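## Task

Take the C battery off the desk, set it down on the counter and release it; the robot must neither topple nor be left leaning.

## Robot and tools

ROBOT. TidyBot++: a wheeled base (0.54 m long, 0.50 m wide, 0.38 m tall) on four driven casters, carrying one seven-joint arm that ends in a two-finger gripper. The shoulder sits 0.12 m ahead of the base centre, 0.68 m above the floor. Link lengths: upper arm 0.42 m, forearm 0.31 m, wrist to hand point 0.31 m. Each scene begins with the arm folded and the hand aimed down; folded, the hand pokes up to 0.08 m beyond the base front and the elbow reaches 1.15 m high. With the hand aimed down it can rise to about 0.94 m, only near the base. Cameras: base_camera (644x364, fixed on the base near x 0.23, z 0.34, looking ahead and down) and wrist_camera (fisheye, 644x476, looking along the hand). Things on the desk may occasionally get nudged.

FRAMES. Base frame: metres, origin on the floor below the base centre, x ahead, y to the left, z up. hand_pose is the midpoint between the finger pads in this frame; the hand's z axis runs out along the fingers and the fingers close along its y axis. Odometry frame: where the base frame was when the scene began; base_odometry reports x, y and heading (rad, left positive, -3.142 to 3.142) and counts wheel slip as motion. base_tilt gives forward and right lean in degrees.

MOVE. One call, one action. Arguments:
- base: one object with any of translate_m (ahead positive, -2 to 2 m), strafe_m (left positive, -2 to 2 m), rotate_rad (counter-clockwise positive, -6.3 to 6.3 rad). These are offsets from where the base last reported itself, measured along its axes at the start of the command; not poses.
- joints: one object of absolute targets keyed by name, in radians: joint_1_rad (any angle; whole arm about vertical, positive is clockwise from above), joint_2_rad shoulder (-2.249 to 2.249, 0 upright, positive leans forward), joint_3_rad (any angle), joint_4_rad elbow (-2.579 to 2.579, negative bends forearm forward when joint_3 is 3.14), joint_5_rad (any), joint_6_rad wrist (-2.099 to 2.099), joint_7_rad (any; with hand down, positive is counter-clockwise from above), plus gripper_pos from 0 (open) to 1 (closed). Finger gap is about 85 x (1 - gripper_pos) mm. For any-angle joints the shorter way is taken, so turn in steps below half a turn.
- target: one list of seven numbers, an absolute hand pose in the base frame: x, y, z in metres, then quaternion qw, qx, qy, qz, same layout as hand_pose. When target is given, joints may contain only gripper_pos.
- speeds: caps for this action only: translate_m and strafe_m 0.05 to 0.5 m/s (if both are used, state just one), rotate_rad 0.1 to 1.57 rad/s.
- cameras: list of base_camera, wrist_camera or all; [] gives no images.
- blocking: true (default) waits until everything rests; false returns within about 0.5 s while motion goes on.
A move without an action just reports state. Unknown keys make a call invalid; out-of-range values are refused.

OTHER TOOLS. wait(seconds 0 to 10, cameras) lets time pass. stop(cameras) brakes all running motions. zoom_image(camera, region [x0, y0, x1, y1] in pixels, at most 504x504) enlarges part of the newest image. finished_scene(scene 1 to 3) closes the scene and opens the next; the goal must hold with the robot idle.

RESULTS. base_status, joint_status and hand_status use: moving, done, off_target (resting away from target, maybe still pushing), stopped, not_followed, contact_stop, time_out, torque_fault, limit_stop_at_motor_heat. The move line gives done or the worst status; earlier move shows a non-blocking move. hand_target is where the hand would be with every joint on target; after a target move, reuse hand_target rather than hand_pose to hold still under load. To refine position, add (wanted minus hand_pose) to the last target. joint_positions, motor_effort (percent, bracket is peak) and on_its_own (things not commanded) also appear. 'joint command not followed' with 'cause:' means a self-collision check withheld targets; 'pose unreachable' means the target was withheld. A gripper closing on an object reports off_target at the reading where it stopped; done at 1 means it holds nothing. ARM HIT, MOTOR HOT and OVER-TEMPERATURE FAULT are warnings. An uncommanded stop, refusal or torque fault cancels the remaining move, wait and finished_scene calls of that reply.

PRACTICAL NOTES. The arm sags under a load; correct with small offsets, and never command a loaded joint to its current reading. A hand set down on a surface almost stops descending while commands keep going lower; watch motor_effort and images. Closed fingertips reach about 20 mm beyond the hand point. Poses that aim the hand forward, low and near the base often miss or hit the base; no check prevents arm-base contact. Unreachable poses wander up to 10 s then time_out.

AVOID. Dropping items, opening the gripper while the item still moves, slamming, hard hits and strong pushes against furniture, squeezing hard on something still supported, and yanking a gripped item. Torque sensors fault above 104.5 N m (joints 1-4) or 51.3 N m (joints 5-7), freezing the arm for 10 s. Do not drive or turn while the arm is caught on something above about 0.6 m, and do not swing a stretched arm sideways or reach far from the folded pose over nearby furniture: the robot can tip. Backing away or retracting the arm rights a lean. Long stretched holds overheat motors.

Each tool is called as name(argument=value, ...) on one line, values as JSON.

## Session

move()

Scene clock: 0.00 s.
base_odometry: x=+0.000 y=+0.000 heading=+0.000
base_tilt: forward=+0.3 right=+0.3
base_status: not commanded
joint_positions: joint_1_rad=+0.004 joint_2_rad=-0.364 joint_3_rad=+3.135 joint_4_rad=-2.551 joint_5_rad=-0.032 joint_6_rad=-0.886 joint_7_rad=+1.575 gripper_pos=+0.000
joint_status: not commanded
motor_effort: joint_1_rad=+0 joint_2_rad=+0 joint_3_rad=+1 joint_4_rad=+15 joint_5_rad=+0 joint_6_rad=+2 joint_7_rad=-1
hand_pose: x=+0.2470 y=+0.0090 z=+0.5827 quat_wxyz=(-0.011, +0.999, -0.007, +0.034) (m; base frame)
hand_target: x=+0.2466 y=+0.0090 z=+0.5825 quat_wxyz=(-0.011, +0.999, -0.007, +0.034) (m; base frame)
hand_status: not commanded
pictures: base_camera, wrist_camera
camera_calibration:
wrist_camera: T_world_to_cam=[[0.0485963, -0.997788, -0.0453683, 0.0219997], [-0.997219, -0.0458991, -0.0587109, 0.331785], [0.0564986, 0.0480952, -0.997244, 0.702819], [0, 0, 0, 1]] pos_world=[0.290085, 0.00337743, 0.721359]

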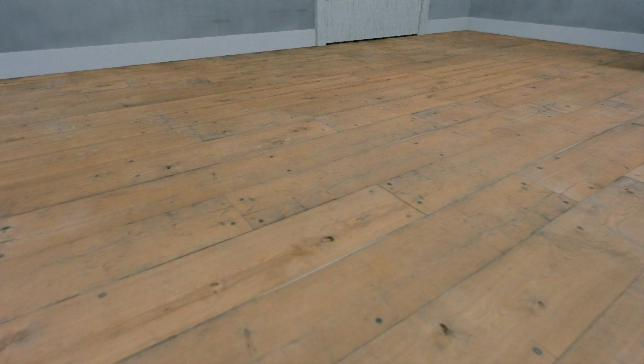

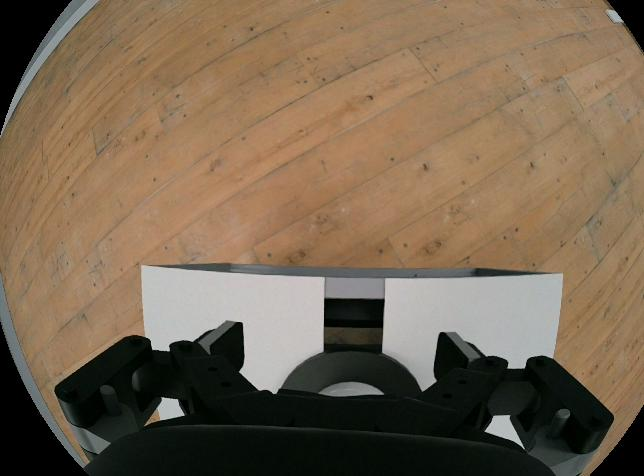

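move(joints={"joint_2_rad": 0.0, "joint_4_rad": -1.4, "joint_6_rad": -0.6}, base={"rotate_rad": -0.9})

Scene clock: 7.83 s.
move: done
base_odometry: x=+0.000 y=+0.000 heading=-0.899
base_tilt: forward=+0.3 right=+0.3
base_status: done
joint_positions: joint_1_rad=+0.004 joint_2_rad=-0.010 joint_3_rad=+3.135 joint_4_rad=-1.413 joint_5_rad=-0.032 joint_6_rad=-0.652 joint_7_rad=+1.575 gripper_pos=+0.000
joint_status: all done
motor_effort: joint_1_rad=+0(2) joint_2_rad=-20(20) joint_3_rad=+0(3) joint_4_rad=+21(22) joint_5_rad=+1(1) joint_6_rad=+8(8) joint_7_rad=-1(2)
hand_pose: x=+0.7003 y=+0.0088 z=+1.0103 quat_wxyz=(-0.014, +0.856, -0.003, +0.517) (m; base frame)
hand_target: x=+0.7117 y=+0.0084 z=+1.0266 quat_wxyz=(-0.014, +0.841, -0.003, +0.540) (m; base frame)
hand_status: not commanded
pictures: base_camera, wrist_camera
camera_calibration:
wrist_camera: T_world_to_cam=[[0.0604904, -0.998091, 0.0124677, -0.0475748], [-0.473655, -0.0396966, -0.879816, 1.27189], [0.878631, 0.047315, -0.475152, 0.000405934], [0, 0, 0, 1]] pos_world=[0.60496, 0.00298669, 1.11982]

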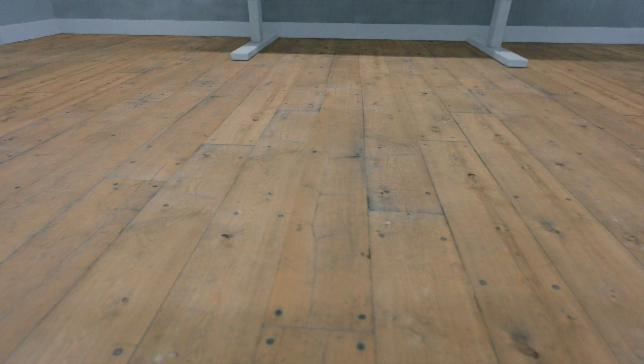

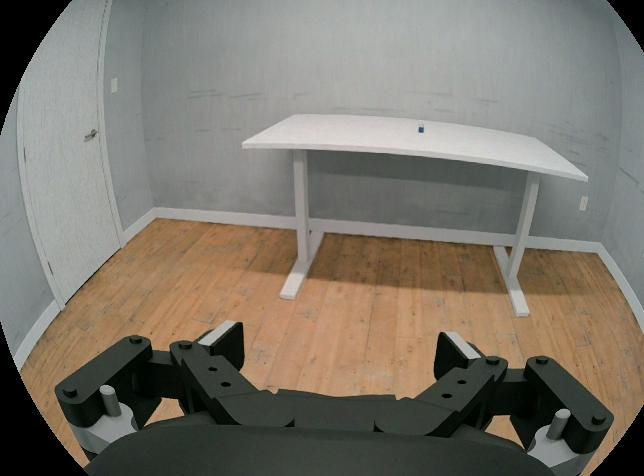

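zoom_image(camera="wrist_camera", region=[380, 95, 470, 165])

zoom_image(camera="wrist_camera", region=[230, 90, 600, 200])

Scaled by 5.600.

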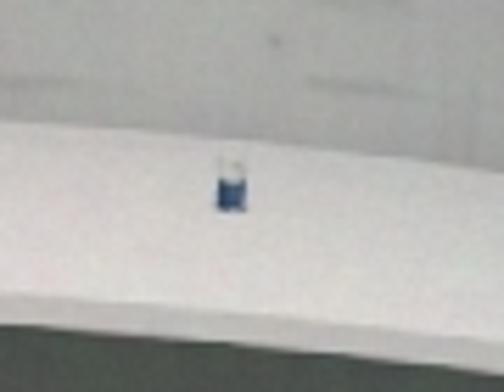

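Scaled by 1.362.

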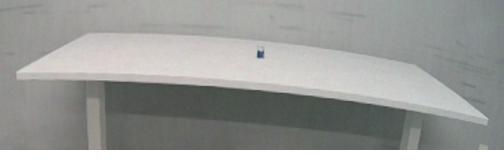

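move(base={"translate_m": 1.1, "strafe_m": -0.15, "rotate_rad": -0.138})

Scene clock: 55.27 s.
move: done
base_odometry: x=+0.567 y=-0.955 heading=-1.038
base_tilt: forward=+0.4 right=+0.3
base_status: done
joint_positions: joint_1_rad=+0.009 joint_2_rad=+0.010 joint_3_rad=+3.139 joint_4_rad=-1.411 joint_5_rad=-0.032 joint_6_rad=-0.646 joint_7_rad=+1.575 gripper_pos=+0.000
joint_status: not commanded
motor_effort: joint_1_rad=+0(3) joint_2_rad=-21(24) joint_3_rad=+0(4) joint_4_rad=+21(23) joint_5_rad=+0(1) joint_6_rad=+8(9) joint_7_rad=-1(2)
hand_pose: x=+0.7077 y=+0.0035 z=+1.0013 quat_wxyz=(-0.012, +0.859, -0.007, +0.512) (m; base frame)
hand_target: x=+0.7117 y=+0.0084 z=+1.0266 quat_wxyz=(-0.014, +0.841, -0.003, +0.540) (m; base frame)
hand_status: not commanded
pictures: base_camera, wrist_camera
camera_calibration:
wrist_camera: T_world_to_cam=[[0.0515555, -0.998603, 0.0115907, -0.0460315], [-0.484982, -0.0351808, -0.873816, 1.26916], [0.873003, 0.0394288, -0.486118, 0.00488691], [0, 0, 0, 1]] pos_world=[0.613628, -0.00150979, 1.11192]

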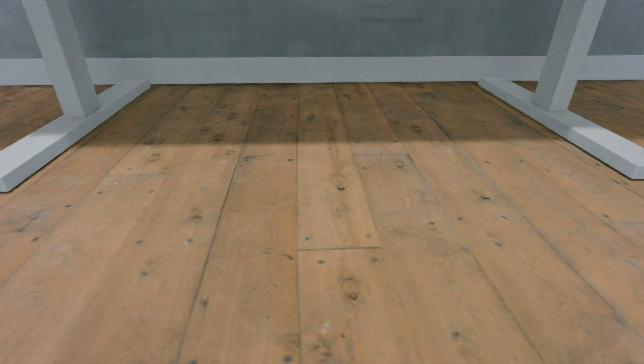

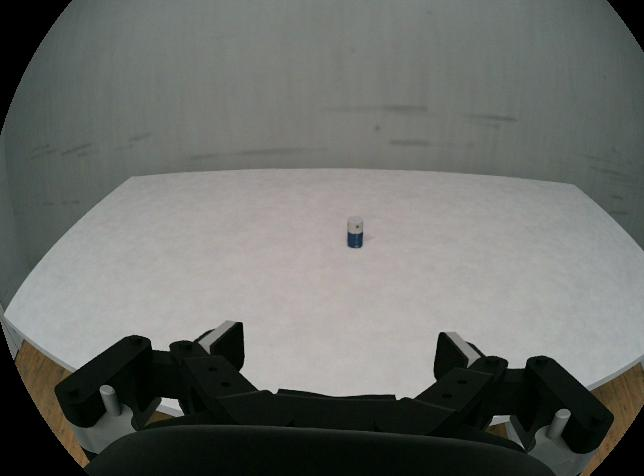

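zoom_image(camera="wrist_camera", region=[320, 200, 392, 264])

Scaled by 7.000.

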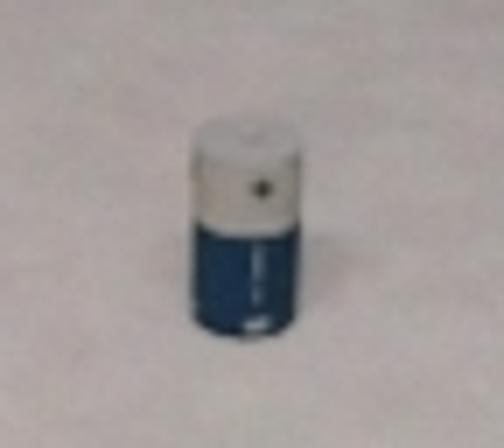

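move(base={"translate_m": 0.31}, target=[0.70, -0.012, 0.93, 0, 0.9239, 0, 0.3827], cameras=["wrist_camera"])

zoom_image(camera="wrist_camera", region=[270, 220, 410, 360])

Scene clock: 100.57 s.
move: done
base_odometry: x=+0.725 y=-1.222 heading=-1.038
base_tilt: forward=+0.3 right=+0.3
base_status: done
joint_positions: joint_1_rad=+0.009 joint_2_rad=+0.134 joint_3_rad=+3.163 joint_4_rad=-1.300 joint_5_rad=-0.032 joint_6_rad=-0.914 joint_7_rad=+1.575 gripper_pos=+0.000
joint_status: not commanded
motor_effort: joint_1_rad=+0(1) joint_2_rad=-24(28) joint_3_rad=+0(1) joint_4_rad=+20(22) joint_5_rad=+0(1) joint_6_rad=+7(9) joint_7_rad=-1(2)
hand_pose: x=+0.7087 y=-0.0079 z=+0.9235 quat_wxyz=(-0.007, +0.922, -0.015, +0.387) (m; base frame)
hand_target: x=+0.7000 y=-0.0120 z=+0.9300 quat_wxyz=(+0.000, +0.924, +0.000, +0.383) (m; base frame)
hand_status: done (0.012 m and 2.0 deg from the pose sent, 0.073 m and 16.6 deg at the start)
pictures: wrist_camera
camera_calibration:
wrist_camera: T_world_to_cam=[[0.0377647, -0.999285, -0.00159454, -0.0346167], [-0.708613, -0.0256546, -0.705131, 1.20405], [0.704586, 0.027759, -0.709075, 0.291698], [0, 0, 0, 1]] pos_world=[0.648984, -0.0117999, 1.05579]

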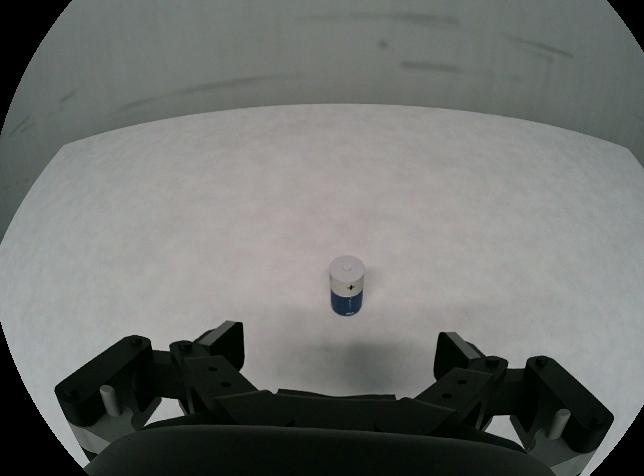

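Scaled by 3.600.

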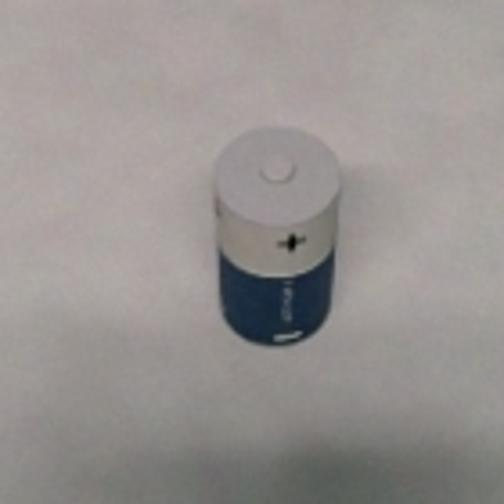

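move(target=[0.775, -0.019, 0.882, 0, 0.9239, 0, 0.3827], cameras=["wrist_camera"])

zoom_image(camera="wrist_camera", region=[250, 220, 430, 400])

Scene clock: 123.43 s.
move: done
base_odometry: x=+0.725 y=-1.222 heading=-1.038
base_tilt: forward=+0.4 right=+0.2
base_status: not commanded
joint_positions: joint_1_rad=+0.018 joint_2_rad=+0.313 joint_3_rad=+3.163 joint_4_rad=-1.232 joint_5_rad=-0.032 joint_6_rad=-0.884 joint_7_rad=+1.581 gripper_pos=+0.000
joint_status: not commanded
motor_effort: joint_1_rad=+0(0) joint_2_rad=-31(35) joint_3_rad=+0(1) joint_4_rad=+21(22) joint_5_rad=+0(1) joint_6_rad=+7(8) joint_7_rad=-1(2)
hand_pose: x=+0.7664 y=-0.0148 z=+0.8550 quat_wxyz=(-0.003, +0.937, -0.017, +0.349) (m; base frame)
hand_target: x=+0.7750 y=-0.0190 z=+0.8820 quat_wxyz=(+0.000, +0.924, +0.000, +0.383) (m; base frame)
hand_status: done (0.029 m and 4.6 deg from the pose sent, 0.079 m and 2.0 deg at the start)
pictures: wrist_camera
camera_calibration:
wrist_camera: T_world_to_cam=[[0.0319456, -0.99949, 0.000209747, -0.04092], [-0.76331, -0.0245323, -0.645567, 1.18746], [0.645242, 0.0204629, -0.763704, 0.294842], [0, 0, 0, 1]] pos_world=[0.717465, -0.0178012, 0.991768]

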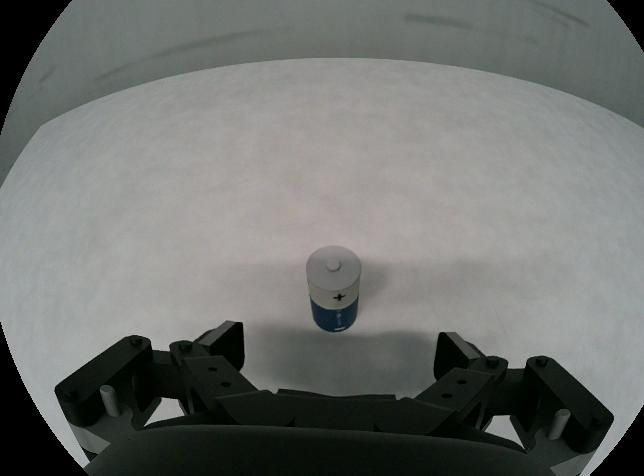

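Scaled by 2.800.

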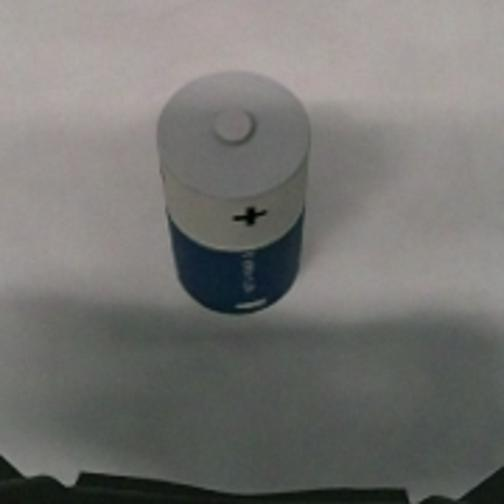

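move(target=[0.820, -0.0185, 0.854, 0, 0.9239, 0, 0.3827], cameras=["wrist_camera"])

Scene clock: 139.87 s.
move: done
base_odometry: x=+0.725 y=-1.222 heading=-1.038
base_tilt: forward=+0.3 right=+0.3
base_status: not commanded
joint_positions: joint_1_rad=+0.018 joint_2_rad=+0.420 joint_3_rad=+3.163 joint_4_rad=-1.154 joint_5_rad=-0.032 joint_6_rad=-0.851 joint_7_rad=+1.581 gripper_pos=+0.000
joint_status: not commanded
motor_effort: joint_1_rad=+0(1) joint_2_rad=-35(38) joint_3_rad=+0(1) joint_4_rad=+21(22) joint_5_rad=+0(1) joint_6_rad=+6(7) joint_7_rad=-1(2)
hand_pose: x=+0.8094 y=-0.0159 z=+0.8297 quat_wxyz=(-0.002, +0.936, -0.017, +0.350) (m; base frame)
hand_target: x=+0.8200 y=-0.0185 z=+0.8540 quat_wxyz=(+0.000, +0.924, +0.000, +0.383) (m; base frame)
hand_status: done (0.027 m and 4.5 deg from the pose sent, 0.054 m and 4.6 deg at the start)
pictures: wrist_camera
camera_calibration:
wrist_camera: T_world_to_cam=[[0.0317005, -0.999494, 0.00257409, -0.0451764], [-0.761787, -0.0258284, -0.647312, 1.20401], [0.647051, 0.0185592, -0.762221, 0.245053], [0, 0, 0, 1]] pos_world=[0.760068, -0.018604, 0.966269]

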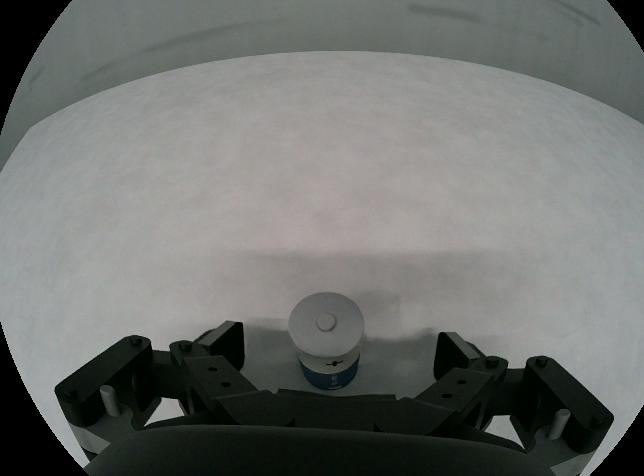

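move(joints={"gripper_pos": 0.78}, cameras=["wrist_camera"])

Scene clock: 156.23 s.
move: off_target
base_odometry: x=+0.725 y=-1.222 heading=-1.038
base_tilt: forward=+0.3 right=+0.3
base_status: not commanded
joint_positions: joint_1_rad=+0.018 joint_2_rad=+0.420 joint_3_rad=+3.163 joint_4_rad=-1.154 joint_5_rad=-0.032 joint_6_rad=-0.851 joint_7_rad=+1.581 gripper_pos=+0.738
joint_status: gripper_pos off_target (ended at +0.738, target +0.780)
motor_effort: joint_1_rad=+0(1) joint_2_rad=-35(35) joint_3_rad=+0(1) joint_4_rad=+20(21) joint_5_rad=+0(0) joint_6_rad=+6(7) joint_7_rad=+0(1)
hand_pose: x=+0.8096 y=-0.0160 z=+0.8299 quat_wxyz=(-0.002, +0.936, -0.017, +0.351) (m; base frame)
hand_target: x=+0.8200 y=-0.0185 z=+0.8540 quat_wxyz=(+0.000, +0.924, +0.000, +0.383) (m; base frame)
hand_status: not commanded
pictures: wrist_camera
camera_calibration:
wrist_camera: T_world_to_cam=[[0.0316981, -0.999494, 0.0025994, -0.045203], [-0.76124, -0.0258272, -0.647956, 1.20448], [0.647696, 0.0185602, -0.761673, 0.244196], [0, 0, 0, 1]] pos_world=[0.760169, -0.018604, 0.966568]

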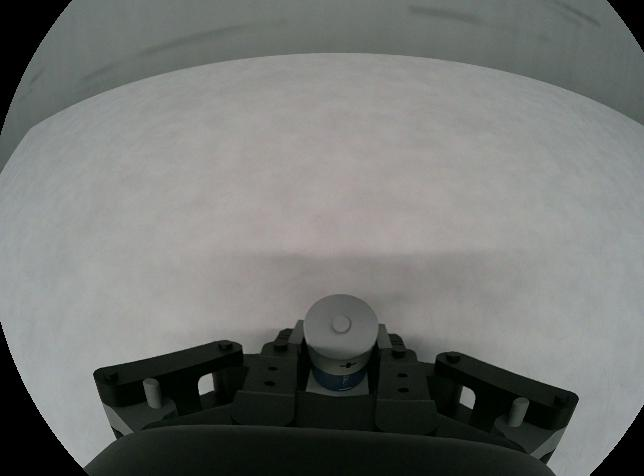

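move(target=[0.820, -0.0185, 0.90, 0, 0.9239, 0, 0.3827], cameras=["wrist_camera"])

move(joints={"gripper_pos": 0.88}, target=[0.78, -0.0185, 0.97, 0, 0.9239, 0, 0.3827], cameras=["wrist_camera"])

Scene clock: 164.27 s.
move: done
base_odometry: x=+0.725 y=-1.222 heading=-1.038
base_tilt: forward=+0.3 right=+0.3
base_status: not commanded
joint_positions: joint_1_rad=+0.018 joint_2_rad=+0.430 joint_3_rad=+3.163 joint_4_rad=-0.992 joint_5_rad=-0.032 joint_6_rad=-0.927 joint_7_rad=+1.581 gripper_pos=+0.738
joint_status: not commanded
motor_effort: joint_1_rad=+1(1) joint_2_rad=-36(38) joint_3_rad=+0(1) joint_4_rad=+21(23) joint_5_rad=+0(0) joint_6_rad=+7(7) joint_7_rad=-1(2)
hand_pose: x=+0.8270 y=-0.0155 z=+0.8928 quat_wxyz=(-0.002, +0.922, -0.015, +0.386) (m; base frame)
hand_target: x=+0.8200 y=-0.0185 z=+0.9000 quat_wxyz=(+0.000, +0.924, +0.000, +0.383) (m; base frame)
hand_status: done (0.010 m and 1.8 deg from the pose sent, 0.071 m and 4.4 deg at the start)
pictures: wrist_camera
camera_calibration:
wrist_camera: T_world_to_cam=[[0.0343741, -0.999374, 0.00842102, -0.0529078], [-0.709041, -0.0303244, -0.704515, 1.26576], [0.704329, 0.0182462, -0.70964, 0.187437], [0, 0, 0, 1]] pos_world=[0.767279, -0.0179112, 1.0252]

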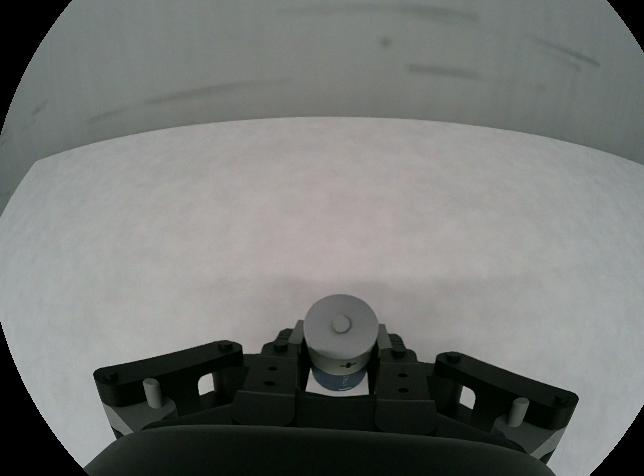

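Scene clock: 165.67 s.
move: off_target
base_odometry: x=+0.725 y=-1.222 heading=-1.039
base_tilt: forward=+0.3 right=+0.3
base_status: not commanded
joint_positions: joint_1_rad=+0.018 joint_2_rad=+0.387 joint_3_rad=+3.163 joint_4_rad=-0.850 joint_5_rad=-0.032 joint_6_rad=-1.126 joint_7_rad=+1.581 gripper_pos=+0.738
joint_status: gripper_pos off_target (ended at +0.738, target +0.880)
motor_effort: joint_1_rad=+0(1) joint_2_rad=-34(38) joint_3_rad=+0(1) joint_4_rad=+20(22) joint_5_rad=+0(0) joint_6_rad=+7(8) joint_7_rad=-1(2)
hand_pose: x=+0.7936 y=-0.0132 z=+0.9524 quat_wxyz=(-0.003, +0.925, -0.012, +0.379) (m; base frame)
hand_target: x=+0.7800 y=-0.0185 z=+0.9700 quat_wxyz=(+0.000, +0.924, +0.000, +0.383) (m; base frame)
hand_status: done (0.023 m and 1.5 deg from the pose sent, 0.090 m and 1.8 deg at the start)
pictures: wrist_camera
camera_calibration:
wrist_camera: T_world_to_cam=[[0.040157, -0.999162, 0.00793986, -0.0540773], [-0.719686, -0.0344351, -0.693446, 1.282], [0.693138, 0.0221325, -0.720465, 0.272449], [0, 0, 0, 1]] pos_world=[0.735965, -0.015916, 1.08572]

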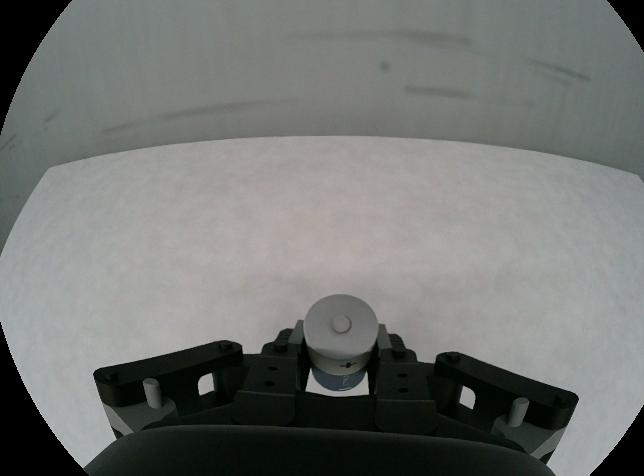

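move(base={"translate_m": -1.0, "rotate_rad": 3.14}, target=[0.62, 0.0, 1.05, 0, 0.9063, 0, 0.4226])

Scene clock: 191.10 s.
move: done
base_odometry: x=+0.217 y=-0.360 heading=+2.101
base_tilt: forward=+0.3 right=+0.2
base_status: done
joint_positions: joint_1_rad=-0.021 joint_2_rad=-0.016 joint_3_rad=+3.165 joint_4_rad=-1.098 joint_5_rad=-0.032 joint_6_rad=-1.158 joint_7_rad=+1.581 gripper_pos=+0.738
joint_status: not commanded
motor_effort: joint_1_rad=+0(5) joint_2_rad=-18(40) joint_3_rad=+0(3) joint_4_rad=+20(22) joint_5_rad=+0(1) joint_6_rad=+8(8) joint_7_rad=-2(2)
hand_pose: x=+0.6343 y=+0.0087 z=+1.0569 quat_wxyz=(-0.013, +0.900, +0.004, +0.436) (m; base frame)
hand_target: x=+0.6200 y=+0.0000 z=+1.0500 quat_wxyz=(+0.000, +0.906, +0.000, +0.423) (m; base frame)
hand_status: done (0.018 m and 2.3 deg from the pose sent, 0.200 m and 5.6 deg at the start)
pictures: base_camera, wrist_camera
camera_calibration:
wrist_camera: T_world_to_cam=[[0.0754185, -0.997107, 0.00946658, -0.0505276], [-0.627092, -0.0548086, -0.777014, 1.27036], [0.775285, 0.0526648, -0.629412, 0.309109], [0, 0, 0, 1]] pos_world=[0.560794, 0.0029658, 1.18212]

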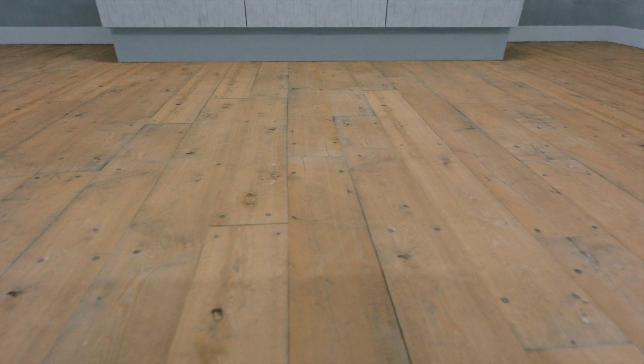

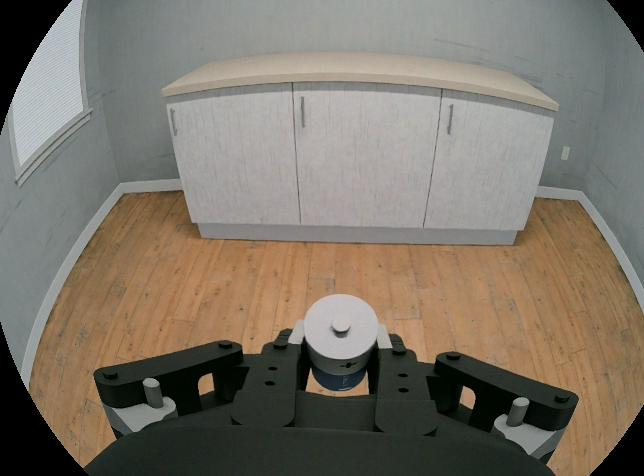

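move(base={"translate_m": 1.42})

Scene clock: 209.97 s.
move: done
base_odometry: x=-0.501 y=+0.865 heading=+2.102
base_tilt: forward=+0.3 right=+0.2
base_status: done
joint_positions: joint_1_rad=-0.021 joint_2_rad=-0.019 joint_3_rad=+3.165 joint_4_rad=-1.099 joint_5_rad=-0.032 joint_6_rad=-1.161 joint_7_rad=+1.581 gripper_pos=+0.738
joint_status: not commanded
motor_effort: joint_1_rad=+0(1) joint_2_rad=-18(22) joint_3_rad=+1(1) joint_4_rad=+21(21) joint_5_rad=+0(1) joint_6_rad=+8(9) joint_7_rad=-1(2)
hand_pose: x=+0.6324 y=+0.0087 z=+1.0574 quat_wxyz=(-0.013, +0.900, +0.004, +0.435) (m; base frame)
hand_target: x=+0.6200 y=+0.0000 z=+1.0500 quat_wxyz=(+0.000, +0.906, +0.000, +0.423) (m; base frame)
hand_status: not commanded
pictures: base_camera, wrist_camera
camera_calibration:
wrist_camera: T_world_to_cam=[[0.0755621, -0.997096, 0.0094442, -0.0505503], [-0.627469, -0.0549077, -0.776703, 1.26945], [0.774966, 0.0527634, -0.629796, 0.311458], [0, 0, 0, 1]] pos_world=[0.558993, 0.0028657, 1.18262]

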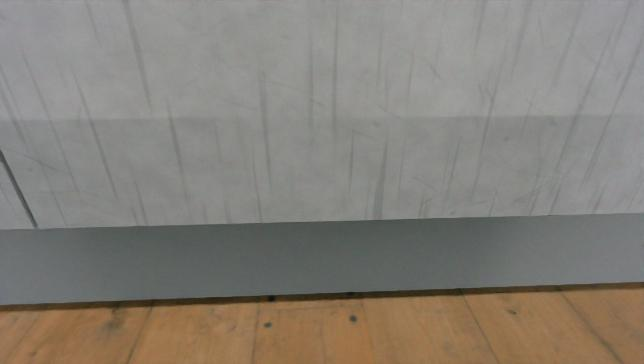

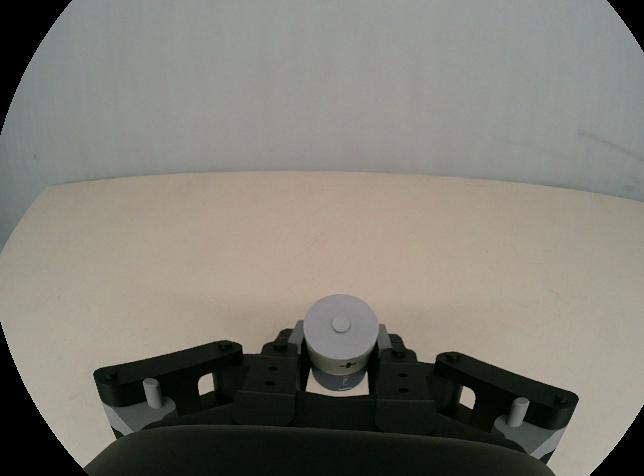

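move(target=[0.645, 0.0, 0.965, 0, 0.9367, 0, 0.3502], cameras=["wrist_camera"])

Scene clock: 236.77 s.
move: done
base_odometry: x=-0.501 y=+0.865 heading=+2.102
base_tilt: forward=+0.3 right=+0.2
base_status: not commanded
joint_positions: joint_1_rad=-0.021 joint_2_rad=+0.071 joint_3_rad=+3.165 joint_4_rad=-1.186 joint_5_rad=-0.032 joint_6_rad=-1.161 joint_7_rad=+1.581 gripper_pos=+0.738
joint_status: not commanded
motor_effort: joint_1_rad=+0(1) joint_2_rad=-22(26) joint_3_rad=+0(1) joint_4_rad=+20(22) joint_5_rad=+0(0) joint_6_rad=+7(8) joint_7_rad=-1(2)
hand_pose: x=+0.6544 y=+0.0093 z=+0.9652 quat_wxyz=(-0.013, +0.935, +0.003, +0.354) (m; base frame)
hand_target: x=+0.6450 y=+0.0000 z=+0.9649 quat_wxyz=(+0.000, +0.937, +0.000, +0.350) (m; base frame)
hand_status: done (0.013 m and 1.6 deg from the pose sent, 0.094 m and 10.7 deg at the start)
pictures: wrist_camera
camera_calibration:
wrist_camera: T_world_to_cam=[[0.0761504, -0.997093, -0.00247888, -0.0395304], [-0.754544, -0.0560008, -0.653856, 1.17633], [0.651817, 0.0516618, -0.756615, 0.439326], [0, 0, 0, 1]] pos_world=[0.604242, 0.00376352, 1.10145]

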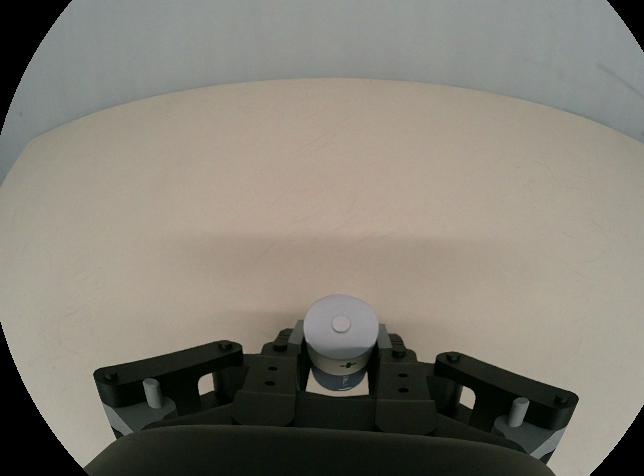

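move(target=[0.645, 0.0, 0.948, 0, 0.9367, 0, 0.3502], cameras=[])

move(target=[0.645, 0.0, 0.938, 0, 0.9367, 0, 0.3502], cameras=[])

Scene clock: 243.50 s.
move: done
base_odometry: x=-0.501 y=+0.865 heading=+2.102
base_tilt: forward=+0.3 right=+0.3
base_status: not commanded
joint_positions: joint_1_rad=-0.021 joint_2_rad=+0.070 joint_3_rad=+3.165 joint_4_rad=-1.254 joint_5_rad=-0.032 joint_6_rad=-1.149 joint_7_rad=+1.581 gripper_pos=+0.738
joint_status: not commanded
motor_effort: joint_1_rad=+0(1) joint_2_rad=-22(23) joint_3_rad=+1(1) joint_4_rad=+21(22) joint_5_rad=+0(0) joint_6_rad=+6(7) joint_7_rad=-1(2)
hand_pose: x=+0.6464 y=+0.0093 z=+0.9345 quat_wxyz=(-0.013, +0.944, +0.002, +0.328) (m; base frame)
hand_target: x=+0.6450 y=+0.0000 z=+0.9480 quat_wxyz=(+0.000, +0.937, +0.000, +0.350) (m; base frame)
hand_status: done (0.016 m and 3.0 deg from the pose sent, 0.022 m and 1.6 deg at the start)
pictures: none
No camera images: "cameras" was empty.

Scene clock: 244.17 s.
move: done
base_odometry: x=-0.501 y=+0.865 heading=+2.102
base_tilt: forward=+0.4 right=+0.3
base_status: not commanded
joint_positions: joint_1_rad=-0.021 joint_2_rad=+0.062 joint_3_rad=+3.165 joint_4_rad=-1.284 joint_5_rad=-0.032 joint_6_rad=-1.122 joint_7_rad=+1.581 gripper_pos=+0.738
joint_status: not commanded
motor_effort: joint_1_rad=+0(0) joint_2_rad=-21(22) joint_3_rad=+0(1) joint_4_rad=+19(21) joint_5_rad=+0(0) joint_6_rad=+6(7) joint_7_rad=+0(2)
hand_pose: x=+0.6461 y=+0.0091 z=+0.9284 quat_wxyz=(-0.013, +0.944, +0.002, +0.330) (m; base frame)
hand_target: x=+0.6450 y=+0.0000 z=+0.9380 quat_wxyz=(+0.000, +0.937, +0.000, +0.350) (m; base frame)
hand_status: done (0.013 m and 2.8 deg from the pose sent, 0.010 m and 3.0 deg at the start)
pictures: none
No camera images: "cameras" was empty.

move(target=[0.645, 0.0, 0.930, 0, 0.9304, 0, 0.3665], cameras=["wrist_camera"])

Scene clock: 252.60 s.
move: done
base_odometry: x=-0.501 y=+0.865 heading=+2.102
base_tilt: forward=+0.3 right=+0.2
base_status: not commanded
joint_positions: joint_1_rad=-0.021 joint_2_rad=+0.029 joint_3_rad=+3.165 joint_4_rad=-1.353 joint_5_rad=-0.032 joint_6_rad=-1.038 joint_7_rad=+1.581 gripper_pos=+0.738
joint_status: not commanded
motor_effort: joint_1_rad=+1(1) joint_2_rad=-18(21) joint_3_rad=+1(1) joint_4_rad=+18(20) joint_5_rad=+0(1) joint_6_rad=+6(6) joint_7_rad=-1(2)
hand_pose: x=+0.6460 y=+0.0085 z=+0.9279 quat_wxyz=(-0.013, +0.935, +0.001, +0.353) (m; base frame)
hand_target: x=+0.6450 y=+0.0000 z=+0.9300 quat_wxyz=(+0.000, +0.930, +0.000, +0.367) (m; base frame)
hand_status: done (0.009 m and 2.2 deg from the pose sent, 0.009 m and 4.7 deg at the start)
pictures: wrist_camera
camera_calibration:
wrist_camera: T_world_to_cam=[[0.0723227, -0.997371, -0.00460224, -0.0354471], [-0.755904, -0.0518016, -0.65263, 1.14519], [0.650676, 0.0506788, -0.757663, 0.418302], [0, 0, 0, 1]] pos_world=[0.596035, 0.00276951, 1.06415]

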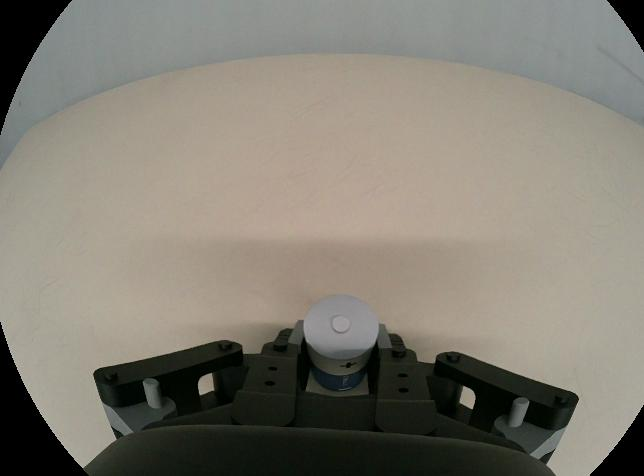

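move(target=[0.645, 0.0, 0.918, 0, 0.9304, 0, 0.3665], cameras=[])

Scene clock: 258.20 s.
move: off_target
base_odometry: x=-0.501 y=+0.865 heading=+2.102
base_tilt: forward=+0.3 right=+0.2
base_status: not commanded
joint_positions: joint_1_rad=-0.021 joint_2_rad=+0.013 joint_3_rad=+3.165 joint_4_rad=-1.389 joint_5_rad=-0.032 joint_6_rad=-0.991 joint_7_rad=+1.581 gripper_pos=+0.738
joint_status: not commanded
motor_effort: joint_1_rad=+1(1) joint_2_rad=-16(18) joint_3_rad=+1(2) joint_4_rad=+17(19) joint_5_rad=+1(1) joint_6_rad=+5(5) joint_7_rad=-1(1)
hand_pose: x=+0.6464 y=+0.0081 z=+0.9277 quat_wxyz=(-0.013, +0.931, +0.000, +0.366) (m; base frame)
hand_target: x=+0.6450 y=+0.0000 z=+0.9180 quat_wxyz=(+0.000, +0.930, +0.000, +0.367) (m; base frame)
hand_status: off_target (0.013 m and 1.5 deg from the pose sent, 0.013 m and 2.2 deg at the start)
pictures: none
No camera images: "cameras" was empty.

move(target=[0.645, 0.0, 0.925, 0, 0.9336, 0, 0.3584], cameras=[])

move(joints={"gripper_pos": 0.3}, cameras=["wrist_camera"])

Scene clock: 264.97 s.
move: done
base_odometry: x=-0.501 y=+0.865 heading=+2.102
base_tilt: forward=+0.3 right=+0.2
base_status: not commanded
joint_positions: joint_1_rad=-0.021 joint_2_rad=+0.017 joint_3_rad=+3.165 joint_4_rad=-1.379 joint_5_rad=-0.032 joint_6_rad=-1.002 joint_7_rad=+1.581 gripper_pos=+0.738
joint_status: not commanded
motor_effort: joint_1_rad=+1(1) joint_2_rad=-19(20) joint_3_rad=+1(1) joint_4_rad=+20(20) joint_5_rad=+0(1) joint_6_rad=+6(7) joint_7_rad=-1(2)
hand_pose: x=+0.6465 y=+0.0082 z=+0.9281 quat_wxyz=(-0.013, +0.932, +0.000, +0.363) (m; base frame)
hand_target: x=+0.6450 y=+0.0000 z=+0.9250 quat_wxyz=(+0.000, +0.934, +0.000, +0.358) (m; base frame)
hand_status: done (0.009 m and 1.6 deg from the pose sent, 0.009 m and 1.8 deg at the start)
pictures: none
No camera images: "cameras" was empty.

Scene clock: 265.83 s.
move: done
base_odometry: x=-0.501 y=+0.865 heading=+2.102
base_tilt: forward=+0.3 right=+0.3
base_status: not commanded
joint_positions: joint_1_rad=-0.021 joint_2_rad=+0.017 joint_3_rad=+3.165 joint_4_rad=-1.379 joint_5_rad=-0.032 joint_6_rad=-1.002 joint_7_rad=+1.581 gripper_pos=+0.300
joint_status: all done
motor_effort: joint_1_rad=+0(1) joint_2_rad=-19(20) joint_3_rad=+1(1) joint_4_rad=+20(21) joint_5_rad=+0(0) joint_6_rad=+6(7) joint_7_rad=-1(2)
hand_pose: x=+0.6465 y=+0.0082 z=+0.9281 quat_wxyz=(-0.013, +0.932, +0.000, +0.363) (m; base frame)
hand_target: x=+0.6450 y=+0.0000 z=+0.9250 quat_wxyz=(+0.000, +0.934, +0.000, +0.358) (m; base frame)
hand_status: not commanded
pictures: wrist_camera
camera_calibration:
wrist_camera: T_world_to_cam=[[0.0713179, -0.997448, -0.00349355, -0.0360527], [-0.741839, -0.0506998, -0.668659, 1.1514], [0.666775, 0.050279, -0.743561, 0.394677], [0, 0, 0, 1]] pos_world=[0.593562, 0.00257102, 1.06323]

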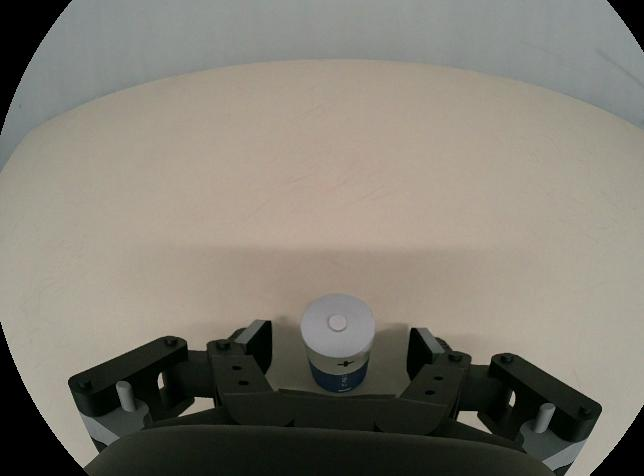

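move(joints={"gripper_pos": 0.0}, target=[0.585, 0.0, 0.985, 0, 0.9304, 0, 0.3665], cameras=["wrist_camera"])

move(target=[0.51, 0.0, 1.05, 0, 0.9304, 0, 0.3665], cameras=["wrist_camera"])

Scene clock: 273.13 s.
move: done
base_odometry: x=-0.501 y=+0.865 heading=+2.102
base_tilt: forward=+0.3 right=+0.2
base_status: not commanded
joint_positions: joint_1_rad=-0.021 joint_2_rad=-0.087 joint_3_rad=+3.165 joint_4_rad=-1.310 joint_5_rad=-0.032 joint_6_rad=-1.149 joint_7_rad=+1.581 gripper_pos=+0.000
joint_status: all done
motor_effort: joint_1_rad=+0(1) joint_2_rad=-15(23) joint_3_rad=+0(1) joint_4_rad=+20(22) joint_5_rad=+0(0) joint_6_rad=+7(7) joint_7_rad=-1(2)
hand_pose: x=+0.5950 y=+0.0084 z=+0.9845 quat_wxyz=(-0.014, +0.927, +0.002, +0.375) (m; base frame)
hand_target: x=+0.5850 y=+0.0000 z=+0.9849 quat_wxyz=(+0.000, +0.930, +0.000, +0.367) (m; base frame)
hand_status: done (0.013 m and 2.0 deg from the pose sent, 0.084 m and 1.5 deg at the start)
pictures: wrist_camera
camera_calibration:
wrist_camera: T_world_to_cam=[[0.0758847, -0.997113, -0.00272643, -0.0355604], [-0.72389, -0.0532104, -0.687861, 1.15925], [0.68573, 0.0541717, -0.725838, 0.442252], [0, 0, 0, 1]] pos_world=[0.538604, 0.00226895, 1.11831]

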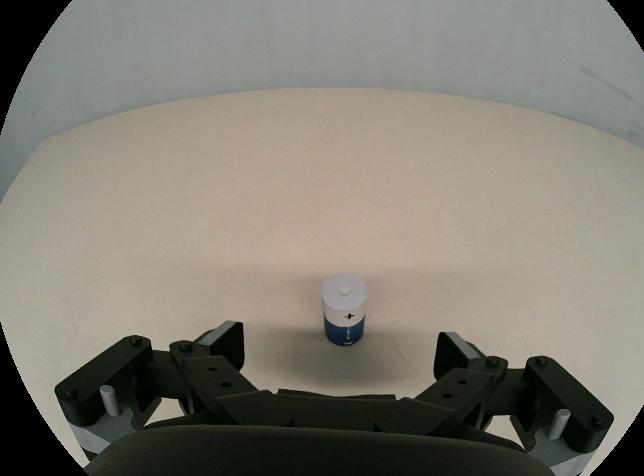

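Scene clock: 274.57 s.
move: done
base_odometry: x=-0.501 y=+0.865 heading=+2.102
base_tilt: forward=+0.3 right=+0.2
base_status: not commanded
joint_positions: joint_1_rad=-0.021 joint_2_rad=-0.178 joint_3_rad=+3.165 joint_4_rad=-1.146 joint_5_rad=-0.032 joint_6_rad=-1.402 joint_7_rad=+1.581 gripper_pos=+0.000
joint_status: not commanded
motor_effort: joint_1_rad=+0(1) joint_2_rad=-10(17) joint_3_rad=+0(1) joint_4_rad=+18(21) joint_5_rad=+0(0) joint_6_rad=+7(7) joint_7_rad=-1(2)
hand_pose: x=+0.5207 y=+0.0085 z=+1.0514 quat_wxyz=(-0.015, +0.926, +0.006, +0.377) (m; base frame)
hand_target: x=+0.5100 y=+0.0000 z=+1.0500 quat_wxyz=(+0.000, +0.930, +0.000, +0.367) (m; base frame)
hand_status: done (0.014 m and 2.2 deg from the pose sent, 0.108 m and 2.0 deg at the start)
pictures: wrist_camera
camera_calibration:
wrist_camera: T_world_to_cam=[[0.0832733, -0.996526, -0.000963718, -0.0353366], [-0.721386, -0.0596144, -0.689962, 1.15241], [0.687508, 0.0581506, -0.723845, 0.53869], [0, 0, 0, 1]] pos_world=[0.463919, 0.00216099, 1.18501]

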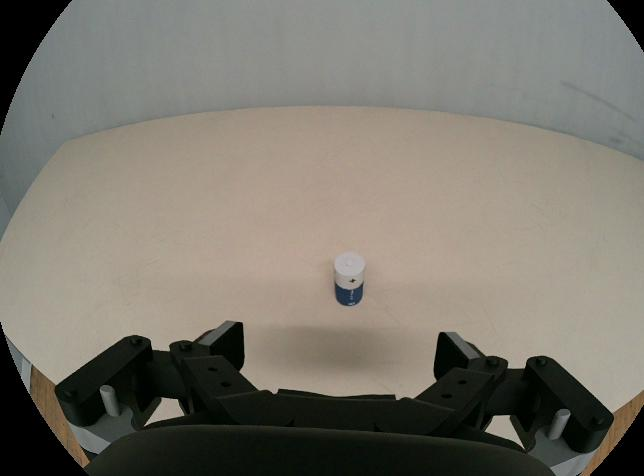

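finished_scene(scene=2)

The scene is finished: the task was done.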